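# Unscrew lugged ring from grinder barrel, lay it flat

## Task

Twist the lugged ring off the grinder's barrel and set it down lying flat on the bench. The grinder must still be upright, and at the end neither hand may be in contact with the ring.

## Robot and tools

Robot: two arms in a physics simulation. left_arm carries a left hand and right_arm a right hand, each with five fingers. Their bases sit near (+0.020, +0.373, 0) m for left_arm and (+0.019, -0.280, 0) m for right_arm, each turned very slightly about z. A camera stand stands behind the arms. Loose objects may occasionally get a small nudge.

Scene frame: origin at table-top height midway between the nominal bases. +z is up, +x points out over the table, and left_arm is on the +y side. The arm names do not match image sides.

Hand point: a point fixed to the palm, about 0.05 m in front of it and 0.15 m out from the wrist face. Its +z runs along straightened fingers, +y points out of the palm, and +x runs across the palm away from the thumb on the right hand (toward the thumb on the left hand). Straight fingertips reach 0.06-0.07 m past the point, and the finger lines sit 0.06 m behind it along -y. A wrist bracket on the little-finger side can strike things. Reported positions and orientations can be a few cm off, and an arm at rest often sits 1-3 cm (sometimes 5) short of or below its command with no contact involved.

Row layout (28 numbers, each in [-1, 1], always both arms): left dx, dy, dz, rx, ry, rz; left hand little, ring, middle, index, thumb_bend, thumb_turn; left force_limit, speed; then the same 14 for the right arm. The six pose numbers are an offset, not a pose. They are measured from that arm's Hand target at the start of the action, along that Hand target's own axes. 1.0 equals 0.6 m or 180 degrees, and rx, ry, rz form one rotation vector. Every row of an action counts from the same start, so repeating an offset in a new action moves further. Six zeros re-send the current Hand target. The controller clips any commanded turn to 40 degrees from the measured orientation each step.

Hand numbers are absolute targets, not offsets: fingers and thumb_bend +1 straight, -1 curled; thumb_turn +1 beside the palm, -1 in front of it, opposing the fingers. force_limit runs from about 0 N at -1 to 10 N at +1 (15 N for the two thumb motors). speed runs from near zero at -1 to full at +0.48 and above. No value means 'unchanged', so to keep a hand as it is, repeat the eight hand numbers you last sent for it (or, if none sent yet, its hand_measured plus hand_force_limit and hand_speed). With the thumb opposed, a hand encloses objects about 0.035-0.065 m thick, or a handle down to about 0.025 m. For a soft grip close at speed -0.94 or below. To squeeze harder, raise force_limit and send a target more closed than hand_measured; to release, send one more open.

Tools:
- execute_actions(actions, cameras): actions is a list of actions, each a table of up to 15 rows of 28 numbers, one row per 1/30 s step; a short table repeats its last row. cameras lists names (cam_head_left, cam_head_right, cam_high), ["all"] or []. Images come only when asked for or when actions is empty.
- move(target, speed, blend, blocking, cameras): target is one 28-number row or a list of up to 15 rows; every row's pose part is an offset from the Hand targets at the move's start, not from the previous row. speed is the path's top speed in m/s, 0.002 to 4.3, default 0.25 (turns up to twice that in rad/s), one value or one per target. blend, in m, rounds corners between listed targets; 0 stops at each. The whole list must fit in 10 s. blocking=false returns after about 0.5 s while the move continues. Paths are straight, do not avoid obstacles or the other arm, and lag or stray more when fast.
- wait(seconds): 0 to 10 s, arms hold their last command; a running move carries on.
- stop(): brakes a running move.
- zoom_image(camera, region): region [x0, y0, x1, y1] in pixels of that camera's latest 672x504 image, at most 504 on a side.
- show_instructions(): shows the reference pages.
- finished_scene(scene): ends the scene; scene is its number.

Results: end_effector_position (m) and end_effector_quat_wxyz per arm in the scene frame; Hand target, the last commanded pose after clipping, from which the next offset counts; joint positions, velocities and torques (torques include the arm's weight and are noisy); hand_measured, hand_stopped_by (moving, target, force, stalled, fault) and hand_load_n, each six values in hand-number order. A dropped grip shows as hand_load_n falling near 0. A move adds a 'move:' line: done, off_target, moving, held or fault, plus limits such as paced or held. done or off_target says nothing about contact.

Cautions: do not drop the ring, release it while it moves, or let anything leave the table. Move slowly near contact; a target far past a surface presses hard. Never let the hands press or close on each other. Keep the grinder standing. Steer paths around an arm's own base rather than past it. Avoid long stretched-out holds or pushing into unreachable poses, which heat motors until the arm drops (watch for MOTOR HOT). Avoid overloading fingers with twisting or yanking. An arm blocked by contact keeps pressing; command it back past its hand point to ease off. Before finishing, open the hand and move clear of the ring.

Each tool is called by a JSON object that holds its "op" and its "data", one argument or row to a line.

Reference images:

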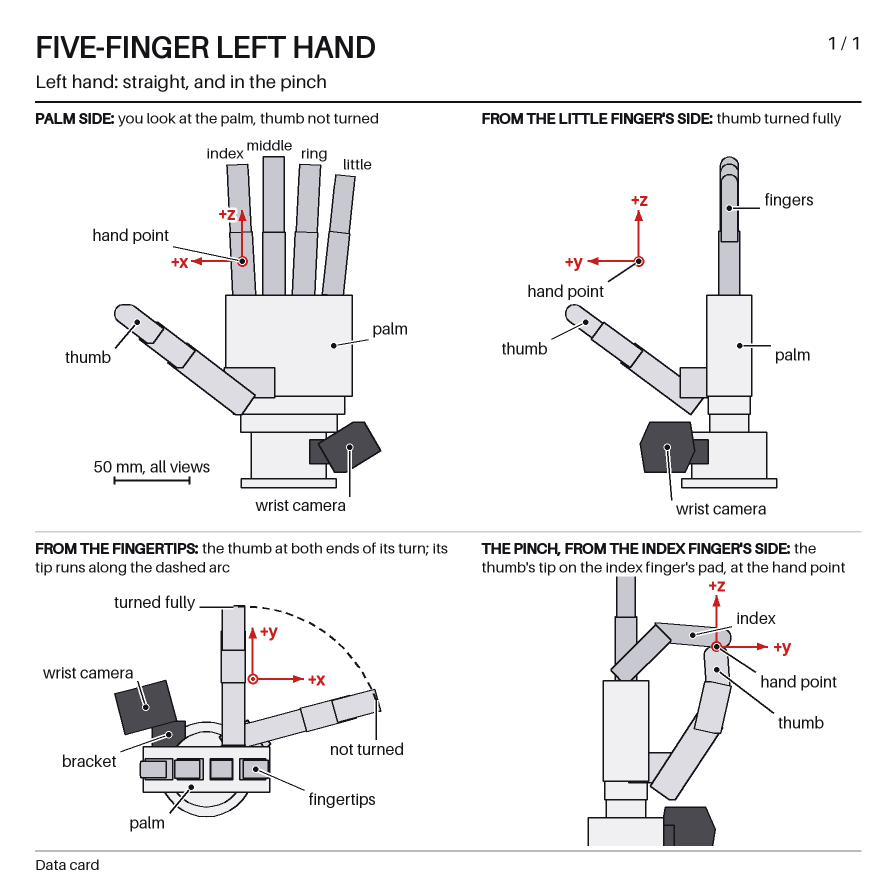

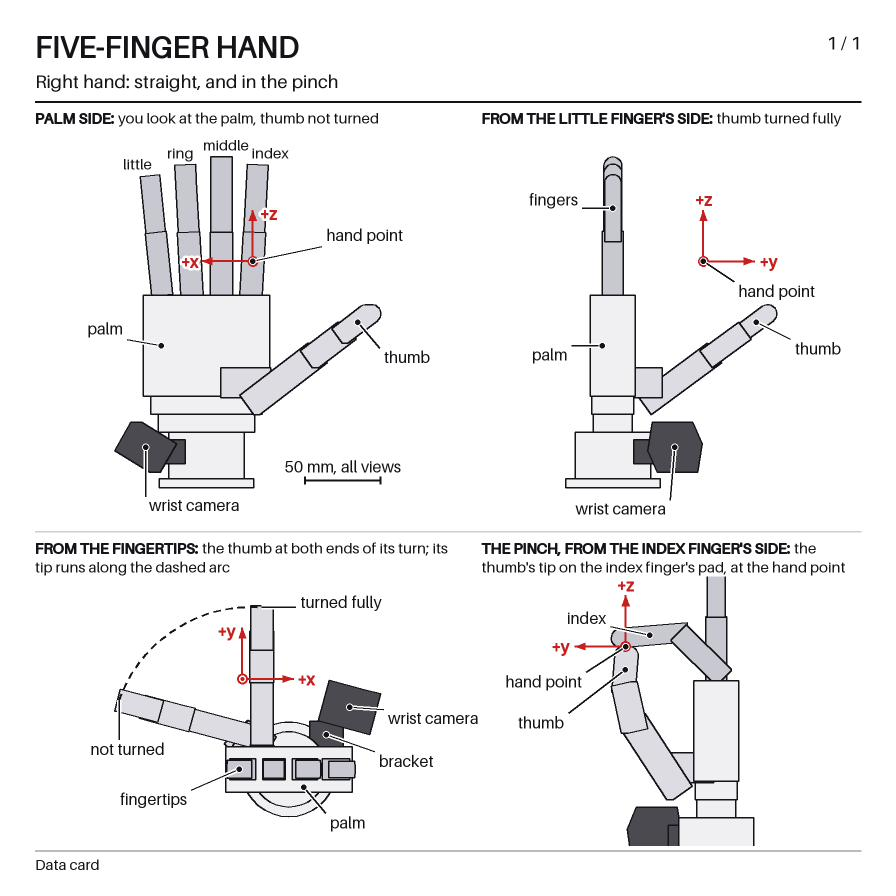

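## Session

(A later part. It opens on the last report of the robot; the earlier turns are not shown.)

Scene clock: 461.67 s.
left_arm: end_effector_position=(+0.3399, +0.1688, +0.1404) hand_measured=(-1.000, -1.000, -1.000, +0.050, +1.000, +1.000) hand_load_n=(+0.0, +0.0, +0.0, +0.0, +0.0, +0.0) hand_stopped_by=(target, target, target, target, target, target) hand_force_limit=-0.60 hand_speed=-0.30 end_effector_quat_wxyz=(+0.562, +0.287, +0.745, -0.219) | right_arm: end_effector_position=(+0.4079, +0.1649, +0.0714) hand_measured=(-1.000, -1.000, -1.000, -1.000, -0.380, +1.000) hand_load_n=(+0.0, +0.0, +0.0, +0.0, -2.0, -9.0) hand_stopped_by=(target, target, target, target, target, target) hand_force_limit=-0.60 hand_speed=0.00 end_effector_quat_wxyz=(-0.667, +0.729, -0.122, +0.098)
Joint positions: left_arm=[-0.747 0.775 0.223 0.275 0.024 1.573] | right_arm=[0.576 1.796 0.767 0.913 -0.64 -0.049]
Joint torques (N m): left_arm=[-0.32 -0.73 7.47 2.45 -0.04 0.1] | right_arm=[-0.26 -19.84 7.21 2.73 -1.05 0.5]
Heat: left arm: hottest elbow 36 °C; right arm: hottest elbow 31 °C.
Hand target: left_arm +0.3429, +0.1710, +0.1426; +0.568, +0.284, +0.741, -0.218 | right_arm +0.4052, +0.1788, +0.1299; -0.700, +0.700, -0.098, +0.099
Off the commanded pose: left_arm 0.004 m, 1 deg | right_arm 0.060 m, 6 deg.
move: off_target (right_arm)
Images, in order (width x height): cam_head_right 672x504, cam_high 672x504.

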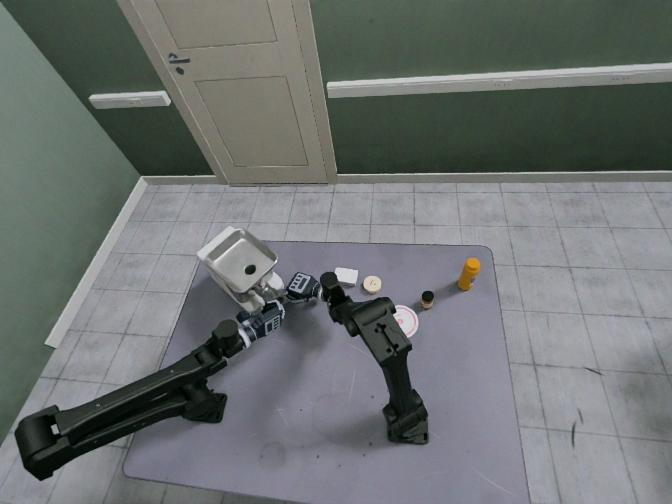

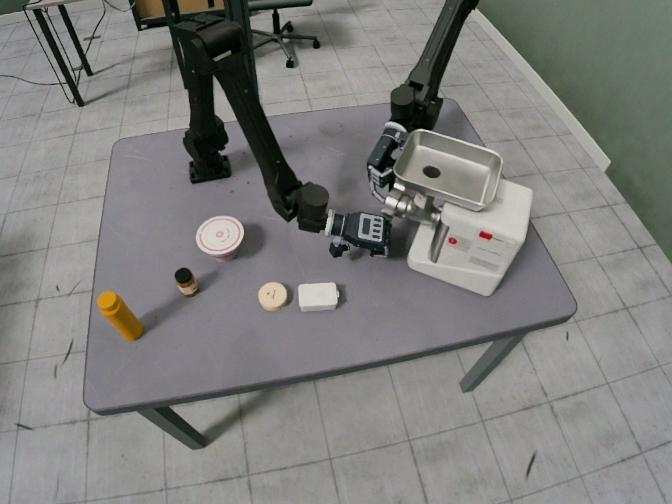

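{"op": "move", "data": {
  "target": [
    [0,0,0,0,0,0,-1,-1,-1,0.05,1,1,-0.6,-0.3,0.0502,0,-0.0245,0,0,0,-1,-1,-1,-1,-0.38,1,-0.6,0],
    [0,0,0,0,0,0,-1,-1,-1,0.05,1,1,-0.6,-0.3,0.0392,0.1667,-0.047,0,0,0,-1,-1,-1,-1,-0.38,1,-0.6,0],
    [0,0,0,0,0,0,-1,-1,-1,0.05,1,1,-0.6,-0.3,-0.011,0.1667,-0.0225,0,0,0,-1,-1,-1,-1,-0.38,1,-0.6,0],
    [0,0,0,0,0,0,-1,-1,-1,0.05,1,1,-0.6,-0.3,-0.011,0.025,-0.0225,0,0,0,-1,-1,-1,-1,-0.38,1,-0.6,0]
  ],
  "speed": 0.17,
  "cameras": ["cam_high","cam_head_right"]
}}

{"op": "zoom_image", "data": {
  "camera": "cam_high",
  "region": [380, 180, 430, 230]
}}

{"op": "zoom_image", "data": {
  "camera": "cam_head_right",
  "region": [250, 275, 300, 325]
}}

Scene clock: 466.27 s.
left_arm: end_effector_position=(+0.3399, +0.1688, +0.1404) hand_measured=(-1.000, -1.000, -1.000, +0.050, +1.000, +1.000) hand_load_n=(+0.0, +0.0, +0.0, +0.0, +0.0, +0.0) hand_stopped_by=(target, target, target, target, target, target) hand_force_limit=-0.60 hand_speed=-0.30 end_effector_quat_wxyz=(+0.562, +0.287, +0.745, -0.219) | right_arm: end_effector_position=(+0.3993, +0.1581, +0.0852) hand_measured=(-1.000, -1.000, -1.000, -1.000, -0.380, +1.000) hand_load_n=(+0.0, +0.0, +0.0, +0.0, -2.5, -3.5) hand_stopped_by=(target, target, target, target, target, target) hand_force_limit=-0.60 hand_speed=0.00 end_effector_quat_wxyz=(+0.684, -0.713, +0.118, -0.097)
Joint positions: left_arm=[-0.747 0.775 0.223 0.275 0.024 1.573] | right_arm=[0.568 1.773 0.729 0.987 -0.657 -0.011]
Joint torques (N m): left_arm=[-0.09 -0.62 7.39 2.35 -0.03 0.1] | right_arm=[-0.15 -16.32 6.45 2.15 -0.54 0.18]
Heat: left arm: hottest elbow 36 °C; right arm: hottest elbow 31 °C.
Hand target: left_arm +0.3429, +0.1710, +0.1426; +0.568, +0.284, +0.741, -0.218 | right_arm +0.3952, +0.1676, +0.1148; +0.700, -0.700, +0.098, -0.099
Off the commanded pose: left_arm 0.004 m, 1 deg | right_arm 0.031 m, 3 deg.
move: off_target (right_arm)
Images, in order (width x height): cam_head_right 672x504, cam_high 672x504.

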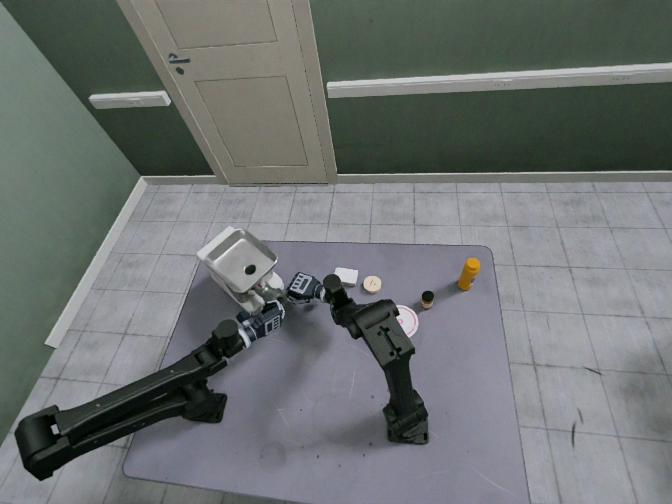

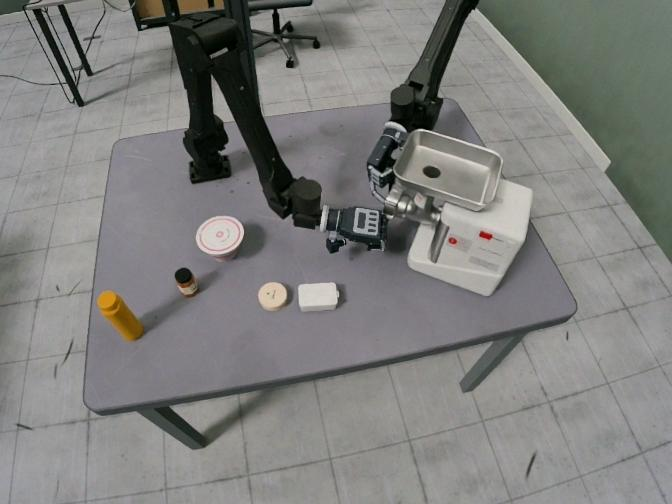

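Scaled by 10.080 from the camera's 672x504 image, which has a finer 960x720 frame.

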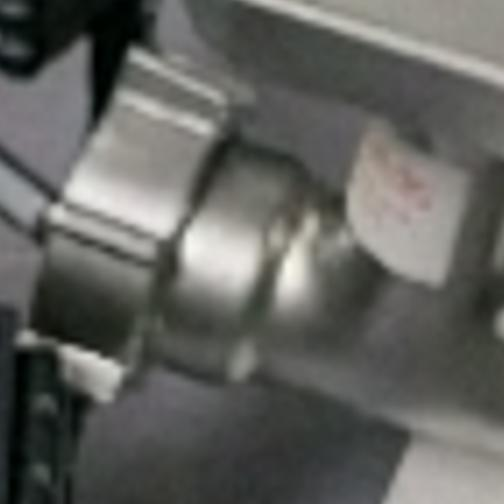

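Scaled by 10.080 from the camera's 672x504 image, which has a finer 960x720 frame.

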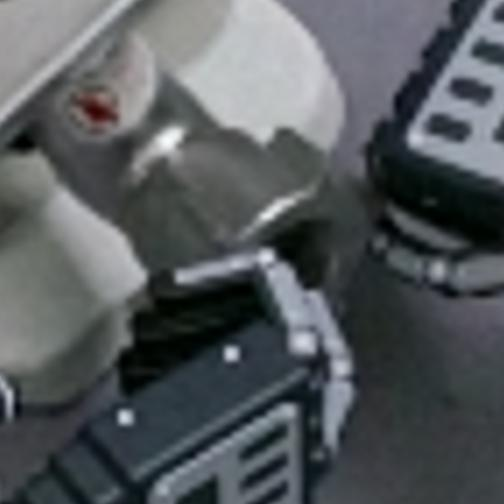

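{"op": "move", "data": {
  "target": [
    [0,0,0,0,0,0,-1,-1,-1,0.05,1,1,-0.6,-0.3,0.0502,-0.0083,-0.0245,0,0,0,-1,-1,-1,-1,-0.38,1,-0.6,0],
    [0,0,0,0,0,0,-1,-1,-1,0.05,1,1,-0.6,-0.3,0.0502,0.1417,-0.0245,0,0,0,-1,-1,-1,-1,-0.38,1,-0.6,0],
    [0,0,0,0,0,0,-1,-1,-1,0.05,1,1,-0.6,-0.3,0,0.1417,0,0,0,0,-1,-1,-1,-1,-0.38,1,-0.6,0],
    [0,0,0,0,0,0,-1,-1,-1,0.05,1,1,-0.6,-0.3,0,-0.0083,0,0,0,0,-1,-1,-1,-1,-0.38,1,-0.6,0]
  ],
  "speed": 0.18,
  "blend": [0.015,0.01,0,0],
  "cameras": ["cam_high","cam_head_right"]
}}

{"op": "zoom_image", "data": {
  "camera": "cam_high",
  "region": [380, 180, 430, 230]
}}

{"op": "zoom_image", "data": {
  "camera": "cam_head_right",
  "region": [250, 275, 300, 325]
}}

Scene clock: 469.50 s.
left_arm: end_effector_position=(+0.3399, +0.1688, +0.1404) hand_measured=(-1.000, -1.000, -1.000, +0.050, +1.000, +1.000) hand_load_n=(+0.0, +0.0, +0.0, +0.0, +0.0, +0.0) hand_stopped_by=(target, target, target, target, target, target) hand_force_limit=-0.60 hand_speed=-0.30 end_effector_quat_wxyz=(+0.562, +0.287, +0.745, -0.219) | right_arm: end_effector_position=(+0.3985, +0.1571, +0.0855) hand_measured=(-1.000, -1.000, -1.000, -1.000, -0.380, +1.000) hand_load_n=(+0.0, +0.0, +0.0, +0.0, -2.5, -4.5) hand_stopped_by=(target, target, target, target, target, target) hand_force_limit=-0.60 hand_speed=0.00 end_effector_quat_wxyz=(+0.681, -0.716, +0.119, -0.097)
Joint positions: left_arm=[-0.747 0.775 0.223 0.275 0.024 1.573] | right_arm=[0.568 1.763 0.727 0.969 -0.655 -0.018]
Joint torques (N m): left_arm=[0.03 -1.14 7.35 2.43 -0.03 0.1] | right_arm=[-0.15 -16.5 6.78 2.29 -0.63 0.24]
Heat: left arm: hottest elbow 36 °C; right arm: hottest elbow 31 °C.
Hand target: left_arm +0.3429, +0.1710, +0.1426; +0.568, +0.284, +0.741, -0.218 | right_arm +0.3952, +0.1675, +0.1199; +0.700, -0.700, +0.098, -0.099
Off the commanded pose: left_arm 0.004 m, 1 deg | right_arm 0.036 m, 4 deg.
move: off_target (right_arm)
Images, in order (width x height): cam_head_right 672x504, cam_high 672x504.

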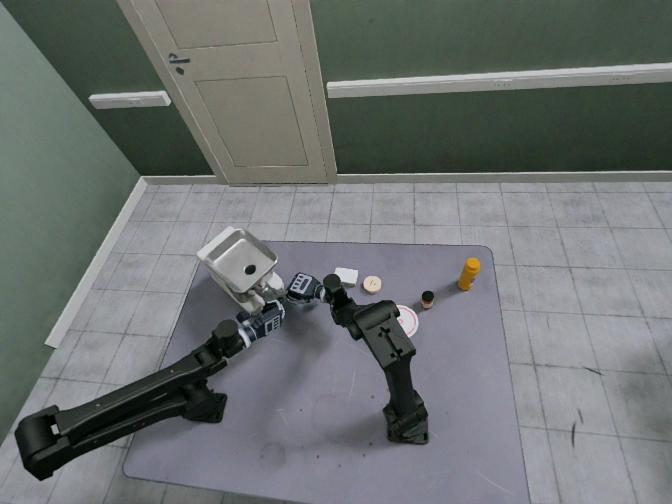

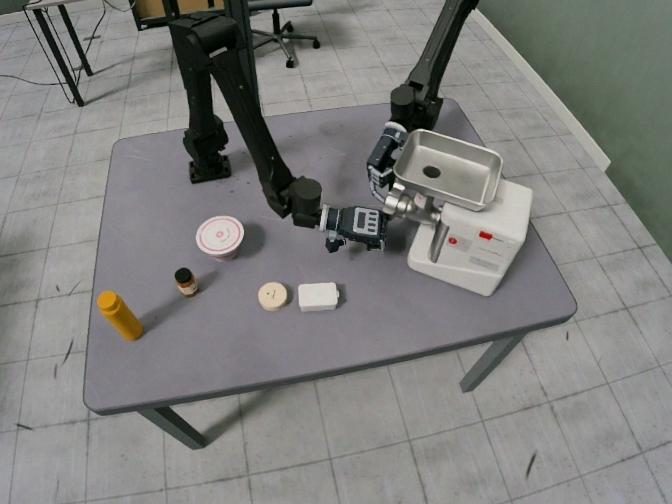

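Scaled by 10.080 from the camera's 672x504 image, which has a finer 960x720 frame.

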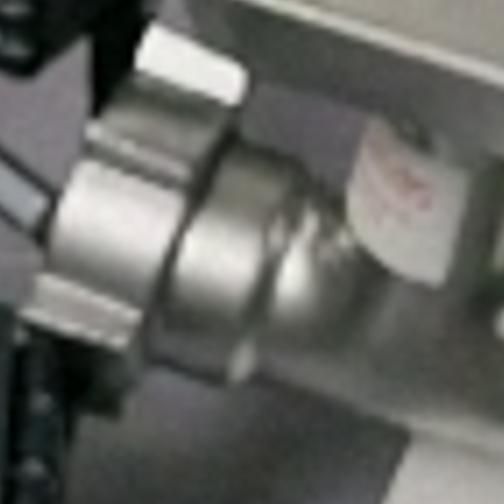

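Scaled by 10.080 from the camera's 672x504 image, which has a finer 960x720 frame.

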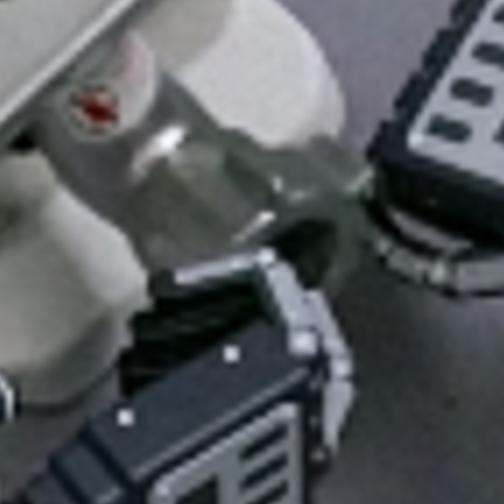

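{"op": "move", "data": {
  "target": [
    [0,0,0,0,0,0,-1,-1,-1,0.05,1,1,-0.6,-0.3,0.0502,0,-0.0245,0,0,0,-1,-1,-1,-1,-0.38,1,-0.6,0],
    [0,0,0,0,0,0,-1,-1,-1,0.05,1,1,-0.6,-0.3,0.0502,0.15,-0.0245,0,0,0,-1,-1,-1,-1,-0.38,1,-0.6,0],
    [0,0,0,0,0,0,-1,-1,-1,0.05,1,1,-0.6,-0.3,0,0.15,0,0,0,0,-1,-1,-1,-1,-0.38,1,-0.6,0],
    [0,0,0,0,0,0,-1,-1,-1,0.05,1,1,-0.6,-0.3,0,0.01,0,0,0,0,-1,-1,-1,-1,-0.38,1,-0.6,0],
    [0,0,0,0,0,0,-1,-1,-1,0.05,1,1,-0.6,-0.3,0.0502,0.01,-0.0245,0,0,0,-1,-1,-1,-1,-0.38,1,-0.6,0],
    [0,0,0,0,0,0,-1,-1,-1,0.05,1,1,-0.6,-0.3,0.0502,0.15,-0.0245,0,0,0,-1,-1,-1,-1,-0.38,1,-0.6,0]
  ],
  "speed": 0.18,
  "blend": [0.015,0.01,0,0,0.015,0],
  "cameras": ["cam_high","cam_head_right","cam_head_left"]
}}

{"op": "zoom_image", "data": {
  "camera": "cam_high",
  "region": [380, 180, 430, 230]
}}

{"op": "zoom_image", "data": {
  "camera": "cam_head_right",
  "region": [250, 275, 300, 325]
}}

{"op": "zoom_image", "data": {
  "camera": "cam_head_left",
  "region": [240, 275, 290, 325]
}}

Scene clock: 474.80 s.
left_arm: end_effector_position=(+0.3399, +0.1688, +0.1404) hand_measured=(-1.000, -1.000, -1.000, +0.050, +1.000, +1.000) hand_load_n=(+0.0, +0.0, +0.0, +0.0, +0.0, +0.0) hand_stopped_by=(target, target, target, target, target, target) hand_force_limit=-0.60 hand_speed=-0.30 end_effector_quat_wxyz=(+0.562, +0.287, +0.745, -0.219) | right_arm: end_effector_position=(+0.4045, +0.1435, +0.0216) hand_measured=(-1.000, -1.000, -1.000, -1.000, -0.380, +1.000) hand_load_n=(+0.0, +0.0, +0.0, +0.0, +0.0, +0.0) hand_stopped_by=(target, target, target, target, target, target) hand_force_limit=-0.60 hand_speed=0.00 end_effector_quat_wxyz=(+0.692, -0.710, +0.100, -0.089)
Joint positions: left_arm=[-0.747 0.775 0.223 0.275 0.024 1.573] | right_arm=[0.521 1.978 0.734 1.208 -0.74 -0.013]
Joint torques (N m): left_arm=[-0.03 -1.03 7.43 2.41 -0.04 0.09] | right_arm=[-2.02 -12.57 6.31 2.61 -0.12 0.19]
Heat: left arm: hottest elbow 36 °C; right arm: hottest elbow 31 °C.
Hand target: left_arm +0.3429, +0.1710, +0.1426; +0.568, +0.284, +0.741, -0.218 | right_arm +0.4201, +0.1452, +0.0298; +0.700, -0.700, +0.098, -0.099
Off the commanded pose: left_arm 0.004 m, 1 deg | right_arm 0.018 m, 2 deg.
move: off_target (right_arm)

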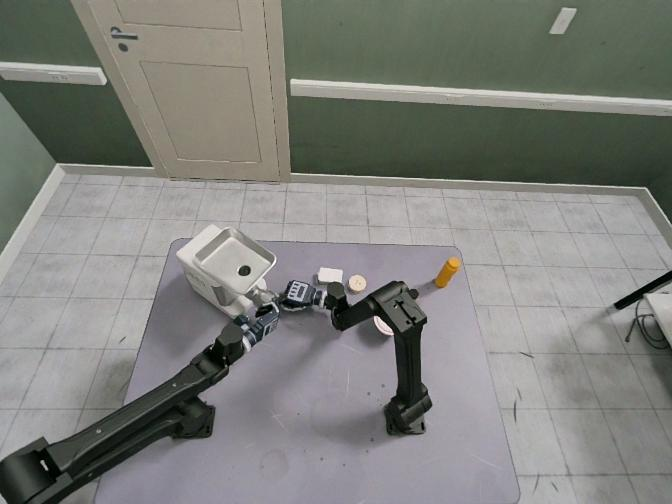

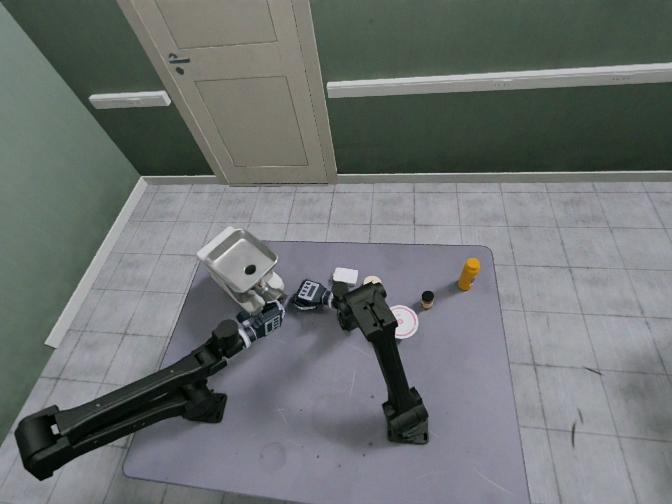

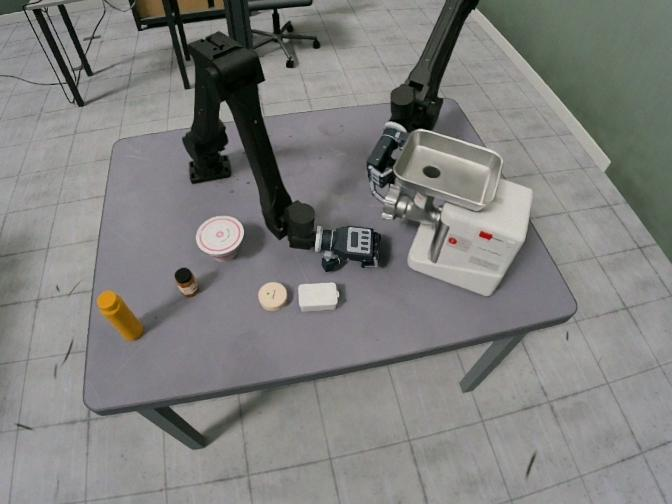

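Scaled by 10.080 from the camera's 672x504 image, which has a finer 960x720 frame.

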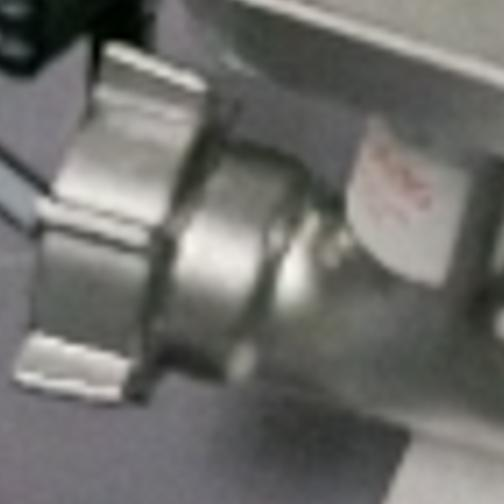

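Scaled by 10.080 from the camera's 672x504 image, which has a finer 960x720 frame.

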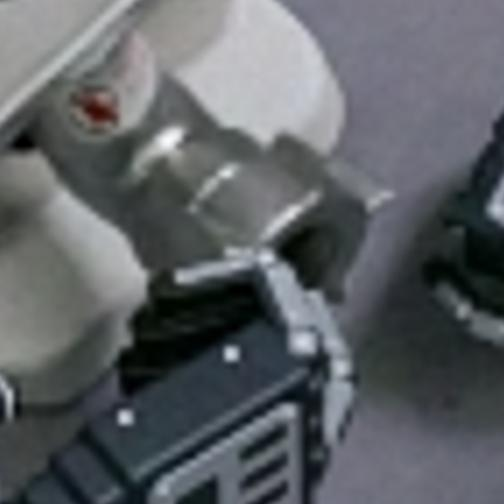

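Scaled by 10.080 from the camera's 672x504 image, which has a finer 960x720 frame.

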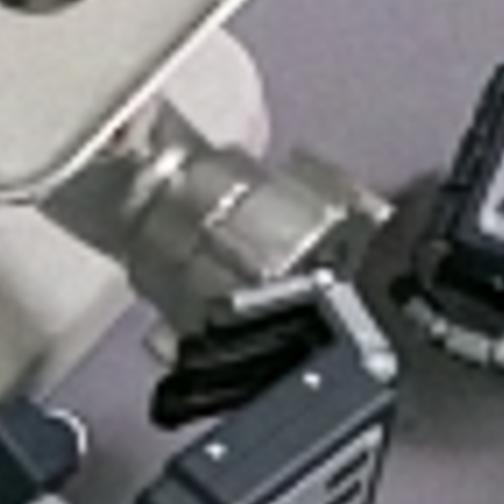

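{"op": "execute_actions", "data": {
  "actions": []
}}

{"op": "zoom_image", "data": {
  "camera": "cam_high",
  "region": [365, 165, 425, 225]
}}

{"op": "zoom_image", "data": {
  "camera": "cam_head_right",
  "region": [245, 270, 305, 330]
}}

Scene clock: 475.67 s.
left_arm: end_effector_position=(+0.3399, +0.1688, +0.1404) hand_measured=(-1.000, -1.000, -1.000, +0.050, +1.000, +1.000) hand_load_n=(+0.0, +0.0, +0.0, +0.0, +0.0, +0.0) hand_stopped_by=(target, target, target, target, target, target) hand_force_limit=-0.60 hand_speed=-0.30 end_effector_quat_wxyz=(+0.562, +0.287, +0.745, -0.219) | right_arm: end_effector_position=(+0.4045, +0.1435, +0.0216) hand_measured=(-1.000, -1.000, -1.000, -1.000, -0.380, +1.000) hand_load_n=(+0.0, +0.0, +0.0, +0.0, +0.0, +0.0) hand_stopped_by=(target, target, target, target, target, target) hand_force_limit=-0.60 hand_speed=0.00 end_effector_quat_wxyz=(+0.692, -0.710, +0.100, -0.089)
Joint positions: left_arm=[-0.747 0.775 0.223 0.275 0.024 1.573] | right_arm=[0.521 1.978 0.734 1.208 -0.74 -0.013]
Joint velocities: within noise
Joint torques (N m): left_arm=[-0.03 -0.73 7.51 2.36 -0.03 0.11] | right_arm=[-2.14 -12.51 6.34 2.61 -0.13 0.19]
Heat: left arm: hottest elbow 36 °C; right arm: hottest elbow 31 °C.
Hand target: left_arm +0.3429, +0.1710, +0.1426; +0.568, +0.284, +0.741, -0.218 | right_arm +0.4201, +0.1452, +0.0298; +0.700, -0.700, +0.098, -0.099
Off the commanded pose: left_arm 0.004 m, 1 deg | right_arm 0.018 m, 2 deg.

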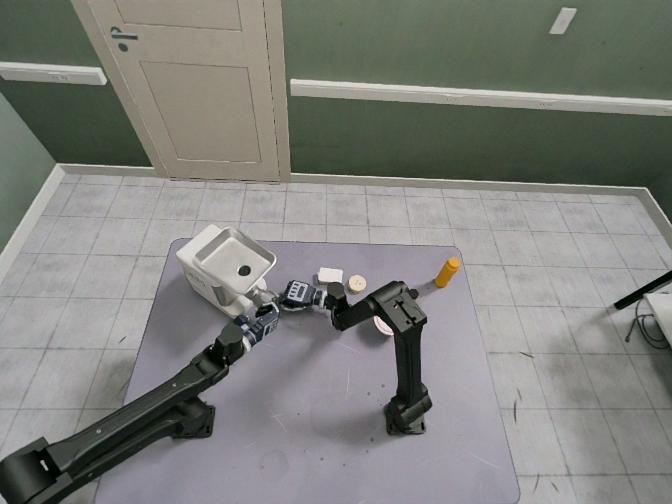

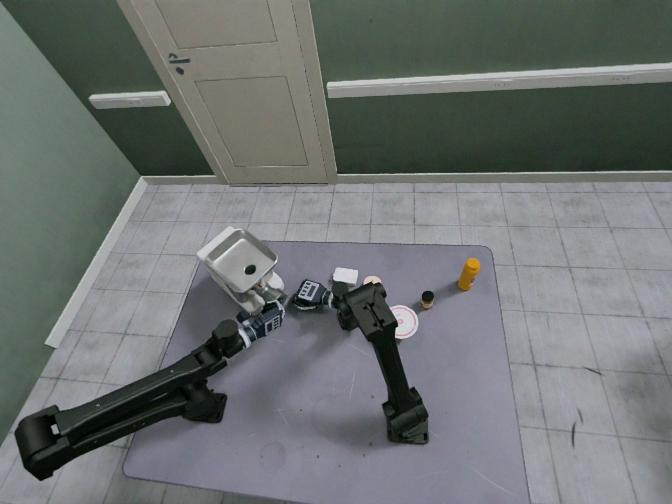

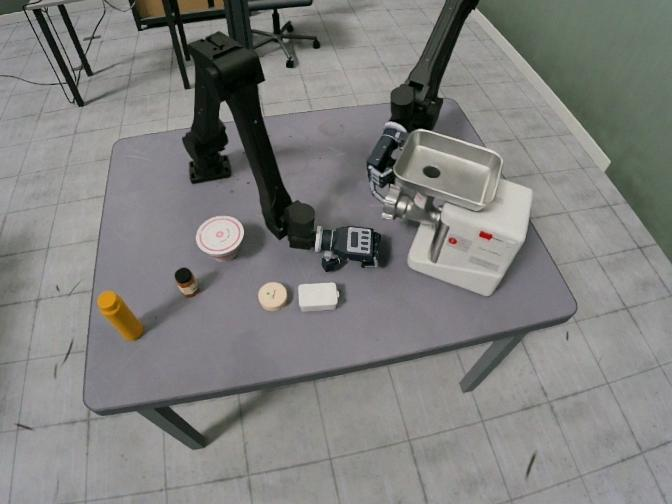

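Scaled by 8.400 from the camera's 672x504 image, which has a finer 960x720 frame.

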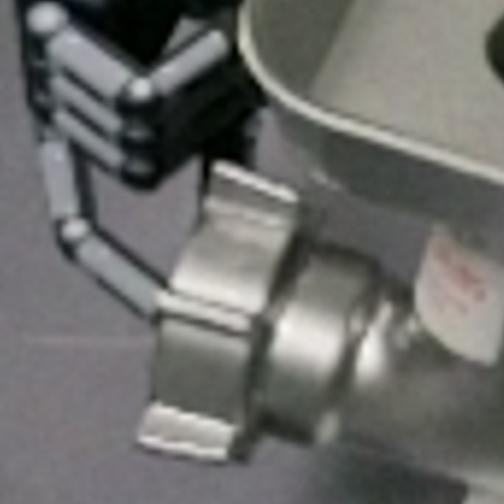

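Scaled by 8.400 from the camera's 672x504 image, which has a finer 960x720 frame.

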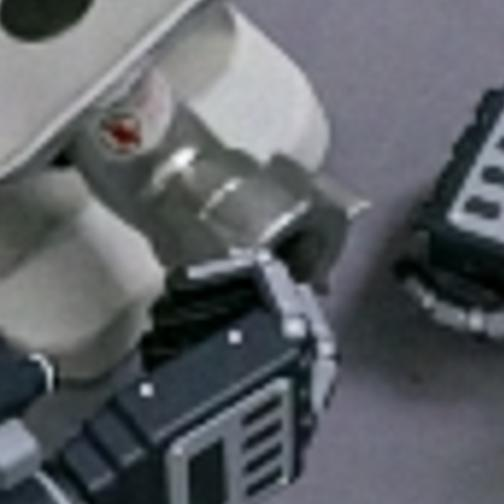

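{"op": "move", "data": {
  "target": [
    [0,0.015,0,0,0,0,-1,-1,-1,0.05,1,1,-0.6,-0.3,0,0,0,0,0,0,-1,-1,-1,-1,-0.38,1,-0.6,0],
    [0,0.015,0,0,0,0,-1,-1,-1,-0.45,1,1,-0.6,-0.9,0,0,0,0,0,0,-1,-1,-1,-1,-0.38,1,-0.6,0]
  ],
  "speed": 0.05,
  "cameras": ["cam_high"]
}}

{"op": "zoom_image", "data": {
  "camera": "cam_high",
  "region": [365, 165, 425, 225]
}}

Scene clock: 478.17 s.
left_arm: end_effector_position=(+0.3445, +0.1735, +0.1402) hand_measured=(-1.000, -1.000, -1.000, -0.246, +1.000, +1.000) hand_load_n=(+0.0, +0.5, +0.0, +1.5, +0.0, +0.0) hand_stopped_by=(target, target, target, force, target, target) hand_force_limit=-0.60 hand_speed=-0.90 end_effector_quat_wxyz=(+0.560, +0.288, +0.744, -0.225) | right_arm: end_effector_position=(+0.4045, +0.1435, +0.0216) hand_measured=(-1.000, -1.000, -1.000, -1.000, -0.380, +1.000) hand_load_n=(+0.0, +0.0, +0.0, +0.0, +0.0, +0.0) hand_stopped_by=(target, target, target, target, target, target) hand_force_limit=-0.60 hand_speed=0.00 end_effector_quat_wxyz=(+0.692, -0.710, +0.100, -0.089)
Joint positions: left_arm=[-0.701 0.775 0.223 0.276 0.079 1.581] | right_arm=[0.521 1.978 0.734 1.208 -0.74 -0.013]
Joint torques (N m): left_arm=[0.15 -0.73 7.53 2.44 -0.46 0.16] | right_arm=[-2.08 -12.57 6.32 2.61 -0.13 0.19]
Heat: left arm: hottest elbow 36 °C; right arm: hottest elbow 31 °C.
Hand target: left_arm +0.3489, +0.1776, +0.1426; +0.568, +0.284, +0.741, -0.218 | right_arm +0.4201, +0.1452, +0.0298; +0.700, -0.700, +0.098, -0.099
Off the commanded pose: left_arm 0.006 m, 1 deg | right_arm 0.018 m, 2 deg.
move: off_target (right_arm)
Images, in order (width x height): cam_high 672x504.

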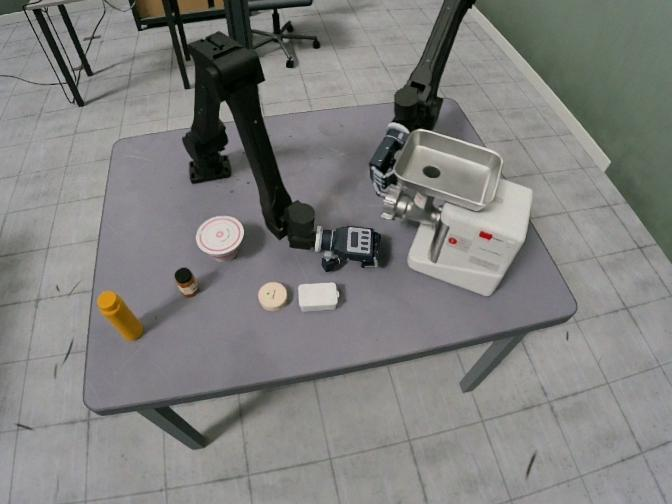

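Scaled by 8.400 from the camera's 672x504 image, which has a finer 960x720 frame.

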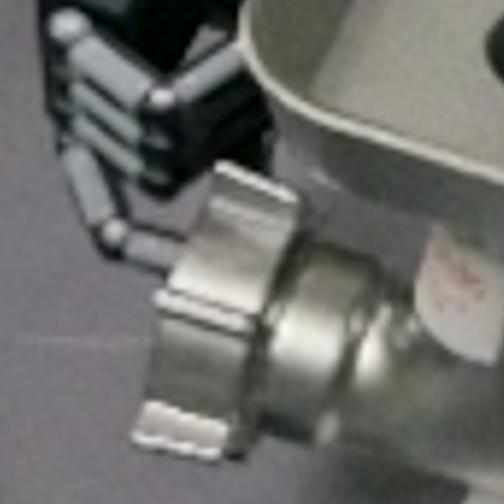

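{"op": "move", "data": {
  "target": [
    [0,-0.025,0,0,0,0,-1,-1,-1,-0.45,1,1,-0.6,-0.9,0,0,0,0,0,0,-1,-1,-1,-1,-0.38,1,-0.6,0]
  ],
  "speed": 0.05,
  "cameras": ["cam_high"]
}}

{"op": "zoom_image", "data": {
  "camera": "cam_high",
  "region": [365, 165, 425, 225]
}}

Scene clock: 479.33 s.
left_arm: end_effector_position=(+0.3406, +0.1703, +0.1416) hand_measured=(-1.000, -1.000, -1.000, -0.246, +1.000, +1.000) hand_load_n=(+0.0, +0.0, +0.0, +1.0, +0.0, +0.0) hand_stopped_by=(target, target, target, force, target, target) hand_force_limit=-0.60 hand_speed=-0.90 end_effector_quat_wxyz=(+0.565, +0.286, +0.744, -0.211) | right_arm: end_effector_position=(+0.4045, +0.1435, +0.0216) hand_measured=(-1.000, -1.000, -1.000, -1.000, -0.380, +1.000) hand_load_n=(+0.0, +0.0, +0.0, +0.0, +0.0, +0.0) hand_stopped_by=(target, target, target, target, target, target) hand_force_limit=-0.60 hand_speed=0.00 end_effector_quat_wxyz=(+0.692, -0.710, +0.100, -0.089)
Joint positions: left_arm=[-0.755 0.775 0.223 0.277 0.001 1.581] | right_arm=[0.521 1.978 0.734 1.208 -0.74 -0.013]
Joint torques (N m): left_arm=[-2.43 -0.79 7.41 2.33 -0.28 -0.09] | right_arm=[-2.08 -12.63 6.32 2.59 -0.13 0.19]
Heat: left arm: hottest elbow 36 °C; right arm: hottest elbow 31 °C.
Hand target: left_arm +0.3389, +0.1665, +0.1426; +0.568, +0.284, +0.741, -0.218 | right_arm +0.4201, +0.1452, +0.0298; +0.700, -0.700, +0.098, -0.099
Off the commanded pose: left_arm 0.004 m, 1 deg | right_arm 0.018 m, 2 deg.
move: off_target (right_arm)
Images, in order (width x height): cam_high 672x504.

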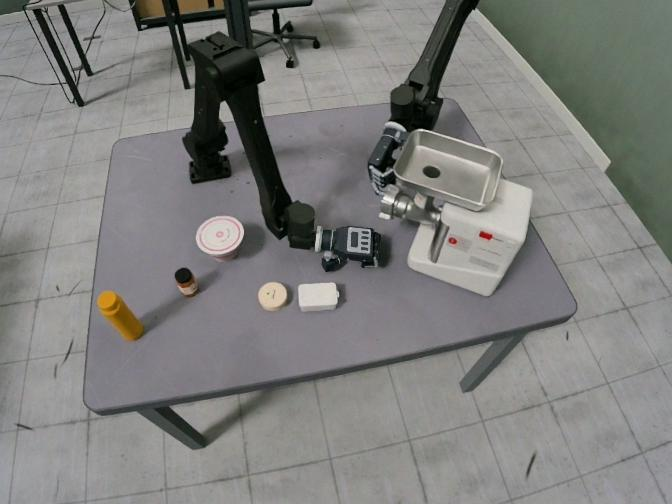

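Scaled by 8.400 from the camera's 672x504 image, which has a finer 960x720 frame.

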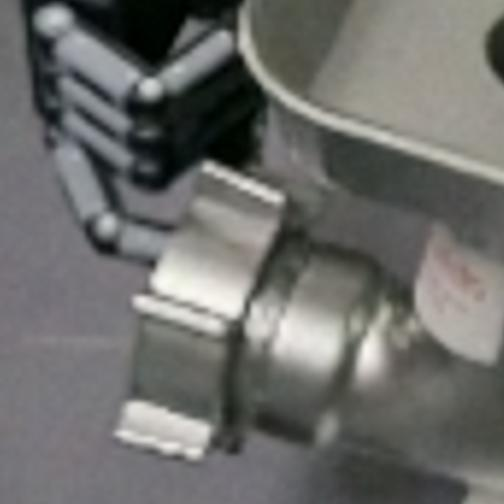

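{"op": "move", "data": {
  "target": [
    [0,0,0,0,0,0,-1,-1,-1,-0.5,1,1,-0.6,-0.9,0,0,0,0,0,0,-1,-1,-1,-1,-0.38,1,-0.6,0],
    [0,-0.025,0,0,0,0,-1,-1,-1,-0.5,1,1,-0.6,-0.9,0,0,0,0,0,0,-1,-1,-1,-1,-0.38,1,-0.6,0]
  ],
  "speed": 0.05,
  "cameras": ["cam_high"]
}}

{"op": "zoom_image", "data": {
  "camera": "cam_high",
  "region": [365, 165, 425, 225]
}}

Scene clock: 481.43 s.
left_arm: end_effector_position=(+0.3296, +0.1592, +0.1387) hand_measured=(-1.000, -1.000, -1.000, -0.274, +1.000, +1.000) hand_load_n=(+0.0, +0.0, +0.0, +1.0, +0.0, +0.0) hand_stopped_by=(target, target, target, force, target, target) hand_force_limit=-0.60 hand_speed=-0.90 end_effector_quat_wxyz=(+0.563, +0.284, +0.747, -0.213) | right_arm: end_effector_position=(+0.4045, +0.1435, +0.0216) hand_measured=(-1.000, -1.000, -1.000, -1.000, -0.380, +1.000) hand_load_n=(+0.0, +0.0, +0.0, +0.0, +0.0, +0.0) hand_stopped_by=(target, target, target, target, target, target) hand_force_limit=-0.60 hand_speed=0.00 end_effector_quat_wxyz=(+0.692, -0.710, +0.100, -0.089)
Joint positions: left_arm=[-0.833 0.782 0.222 0.279 -0.073 1.552] | right_arm=[0.521 1.978 0.734 1.208 -0.74 -0.013]
Joint torques (N m): left_arm=[-1.73 -1.26 7.58 2.35 -0.31 0.04] | right_arm=[-2.14 -12.57 6.34 2.61 -0.12 0.19]
Heat: left arm: hottest elbow 35 °C; right arm: hottest elbow 31 °C.
Hand target: left_arm +0.3289, +0.1553, +0.1426; +0.568, +0.284, +0.741, -0.218 | right_arm +0.4201, +0.1452, +0.0298; +0.700, -0.700, +0.098, -0.099
Off the commanded pose: left_arm 0.005 m, 1 deg | right_arm 0.018 m, 2 deg.
move: off_target (right_arm)
Images, in order (width x height): cam_high 672x504.

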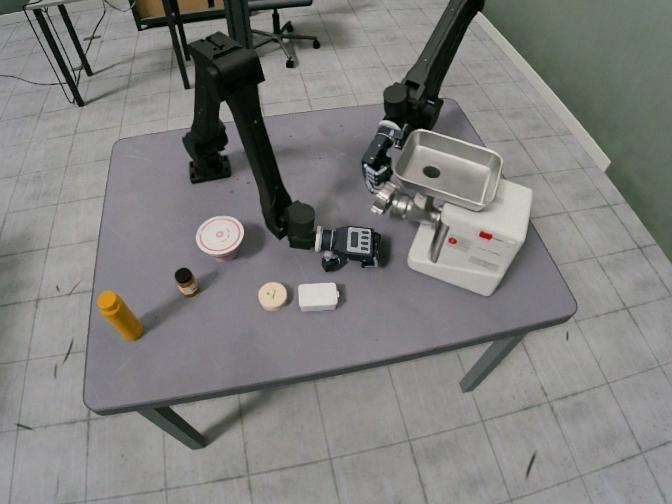

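Scaled by 8.400 from the camera's 672x504 image, which has a finer 960x720 frame.

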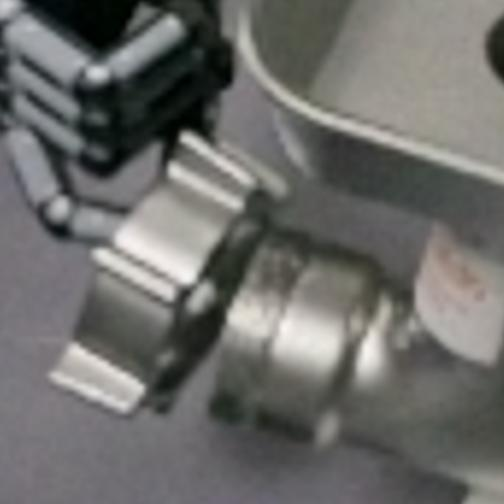

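{"op": "move", "data": {
  "target": [
    [-0.005,-0.025,0,0,0,0.056,-1,-1,-1,-0.5,1,1,-0.6,-0.9,0,0,0,0,0,0,-1,-1,-1,-1,-0.38,1,-0.6,0],
    [-0.01,-0.06,0,0,0,0.056,-1,-1,-1,-0.5,1,1,-0.6,-0.9,0,0,0,0,0,0,-1,-1,-1,-1,-0.38,1,-0.6,0]
  ],
  "speed": 0.06,
  "blend": 0.01,
  "cameras": ["cam_high"]
}}

{"op": "zoom_image", "data": {
  "camera": "cam_high",
  "region": [345, 155, 425, 225]
}}

Scene clock: 484.33 s.
left_arm: end_effector_position=(+0.3042, +0.1355, +0.1354) hand_measured=(-1.000, -1.000, -1.000, -0.274, +1.000, +1.000) hand_load_n=(+0.0, +0.0, +0.0, +0.5, +0.0, +0.0) hand_stopped_by=(target, target, target, force, target, target) hand_force_limit=-0.60 hand_speed=-0.90 end_effector_quat_wxyz=(+0.571, +0.352, +0.724, -0.158) | right_arm: end_effector_position=(+0.4045, +0.1435, +0.0216) hand_measured=(-1.000, -1.000, -1.000, -1.000, -0.380, +1.000) hand_load_n=(+0.0, +0.0, +0.0, +0.0, +0.0, +0.0) hand_stopped_by=(target, target, target, target, target, target) hand_force_limit=-0.60 hand_speed=0.00 end_effector_quat_wxyz=(+0.692, -0.710, +0.100, -0.089)
Joint positions: left_arm=[-1.034 0.829 0.212 0.304 -0.267 1.668] | right_arm=[0.521 1.978 0.734 1.208 -0.74 -0.013]
Joint torques (N m): left_arm=[-1.79 -1.2 8.21 2.71 -0.41 0.09] | right_arm=[-2.14 -12.57 6.32 2.59 -0.12 0.19]
Heat: left arm: hottest elbow 35 °C; right arm: hottest elbow 31 °C.
Hand target: left_arm +0.3060, +0.1276, +0.1485; +0.585, +0.348, +0.713, -0.167 | right_arm +0.4201, +0.1452, +0.0298; +0.700, -0.700, +0.098, -0.099
Off the commanded pose: left_arm 0.015 m, 2 deg | right_arm 0.018 m, 2 deg.
move: off_target (left_arm, right_arm)
Images, in order (width x height): cam_high 672x504.

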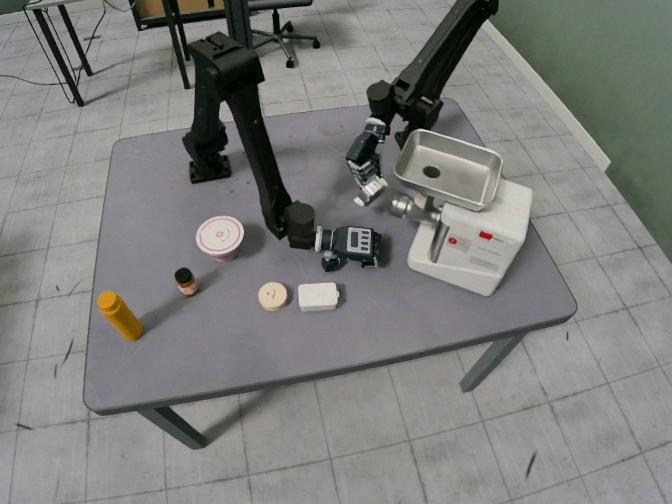

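Scaled by 6.300 from the camera's 672x504 image, which has a finer 960x720 frame.

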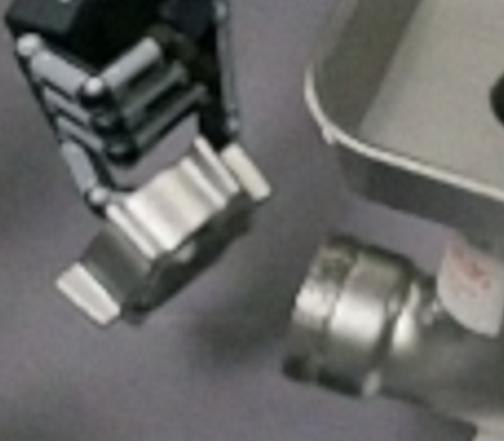

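{"op": "move", "data": {
  "target": [
    [0,0,0,0,0,0,-1,-1,-1,-0.5,-0.12,1,-0.5,-0.9,0,0,0,0,0,0,-1,-1,-1,-1,-0.38,1,-0.6,0],
    [0,0,0,0,0,0,-1,-1,-1,-0.5,-0.12,1,-0.5,-0.9,0,-0.25,0,0,0,0,-1,-1,-1,-1,-0.38,1,-0.6,0],
    [0,0,0,0,0,0,-1,-1,-1,-0.5,-0.12,1,-0.5,-0.9,0,-0.25,-0.5,0,0,0,-1,-1,-1,-1,-0.38,1,-0.6,0]
  ],
  "speed": 0.2,
  "blend": 0.03,
  "cameras": ["all"]
}}

{"op": "zoom_image", "data": {
  "camera": "cam_high",
  "region": [335, 145, 415, 225]
}}

{"op": "zoom_image", "data": {
  "camera": "cam_head_right",
  "region": [225, 280, 325, 380]
}}

Scene clock: 491.57 s.
left_arm: end_effector_position=(+0.3042, +0.1355, +0.1354) hand_measured=(-1.000, -1.000, -1.000, -0.274, +0.222, +1.000) hand_load_n=(+0.0, +0.0, +0.0, +1.0, +1.0, +0.0) hand_stopped_by=(target, target, target, force, moving, target) hand_force_limit=-0.50 hand_speed=-0.90 end_effector_quat_wxyz=(+0.571, +0.352, +0.724, -0.158) | right_arm: end_effector_position=(+0.4045, +0.1435, +0.0216) hand_measured=(-1.000, -1.000, -1.000, -1.000, -0.380, +1.000) hand_load_n=(+0.0, +0.0, +0.0, +0.0, +0.0, +0.0) hand_stopped_by=(target, target, target, target, target, target) hand_force_limit=-0.60 hand_speed=0.00 end_effector_quat_wxyz=(+0.692, -0.710, +0.100, -0.089)
Joint positions: left_arm=[-1.035 0.829 0.212 0.304 -0.267 1.668] | right_arm=[0.521 1.978 0.734 1.208 -0.74 -0.013]
Joint torques (N m): left_arm=[-1.85 -1.26 8.18 2.77 -0.38 0.11] | right_arm=[-2.08 -12.45 6.34 2.58 -0.12 0.19]
Heat: left arm: hottest elbow 36 °C; right arm: hottest elbow 31 °C.
Hand target: left_arm +0.3059, +0.1275, +0.1485; +0.585, +0.348, +0.713, -0.167 | right_arm +0.4201, +0.1452, +0.0298; +0.700, -0.700, +0.098, -0.099 (not the last commanded pose)
Off the commanded pose: left_arm 0.015 m, 2 deg | right_arm 0.334 m, 2 deg.
move: moving (left_arm; no rest 5 s after the path stopped at target 1), off_target (right_arm); path passed 1 of 3 targets; blend cut to 0 m at target 1

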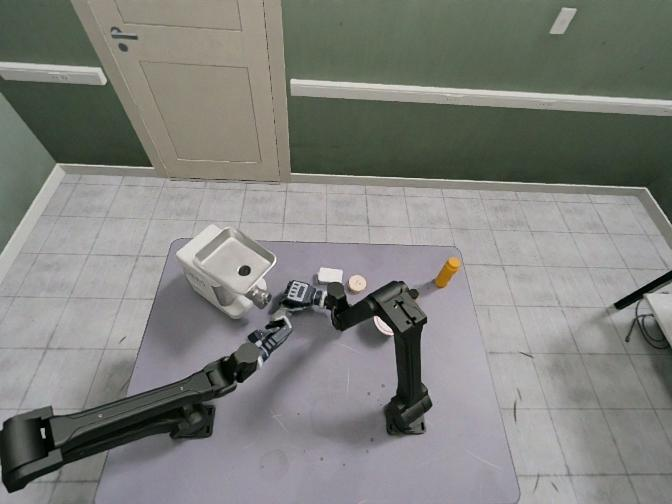

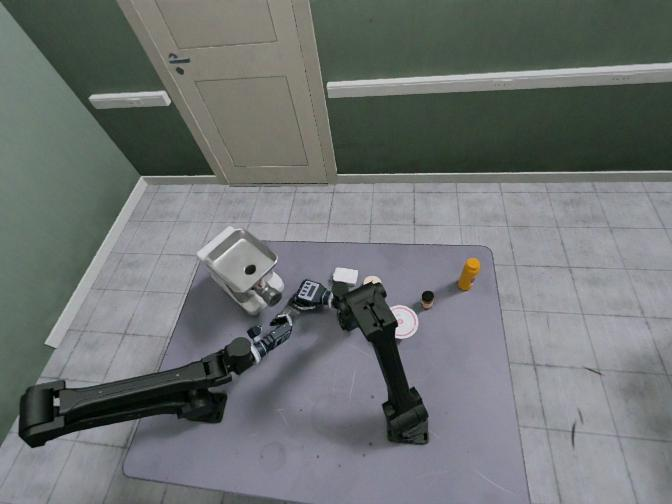

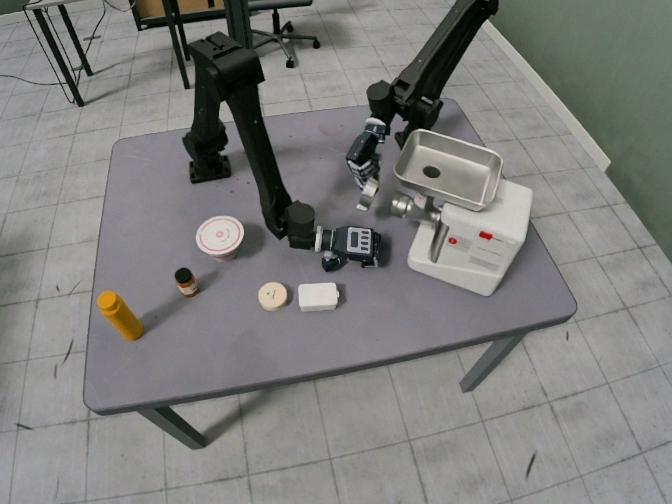

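Scaled by 6.300 from the camera's 672x504 image, which has a finer 960x720 frame.

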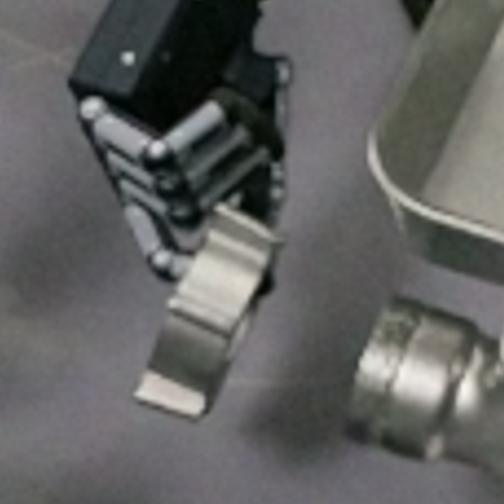

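Scaled by 5.040 from the camera's 672x504 image, which has a finer 960x720 frame.

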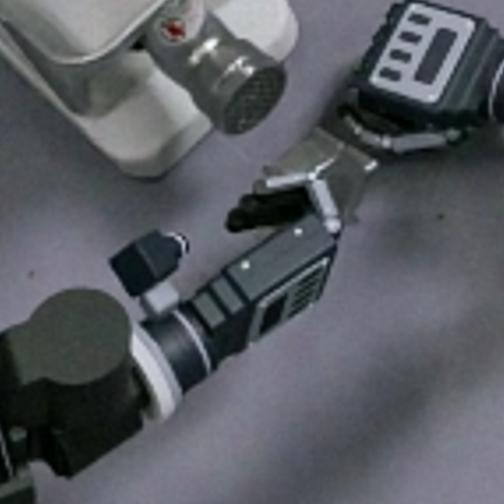

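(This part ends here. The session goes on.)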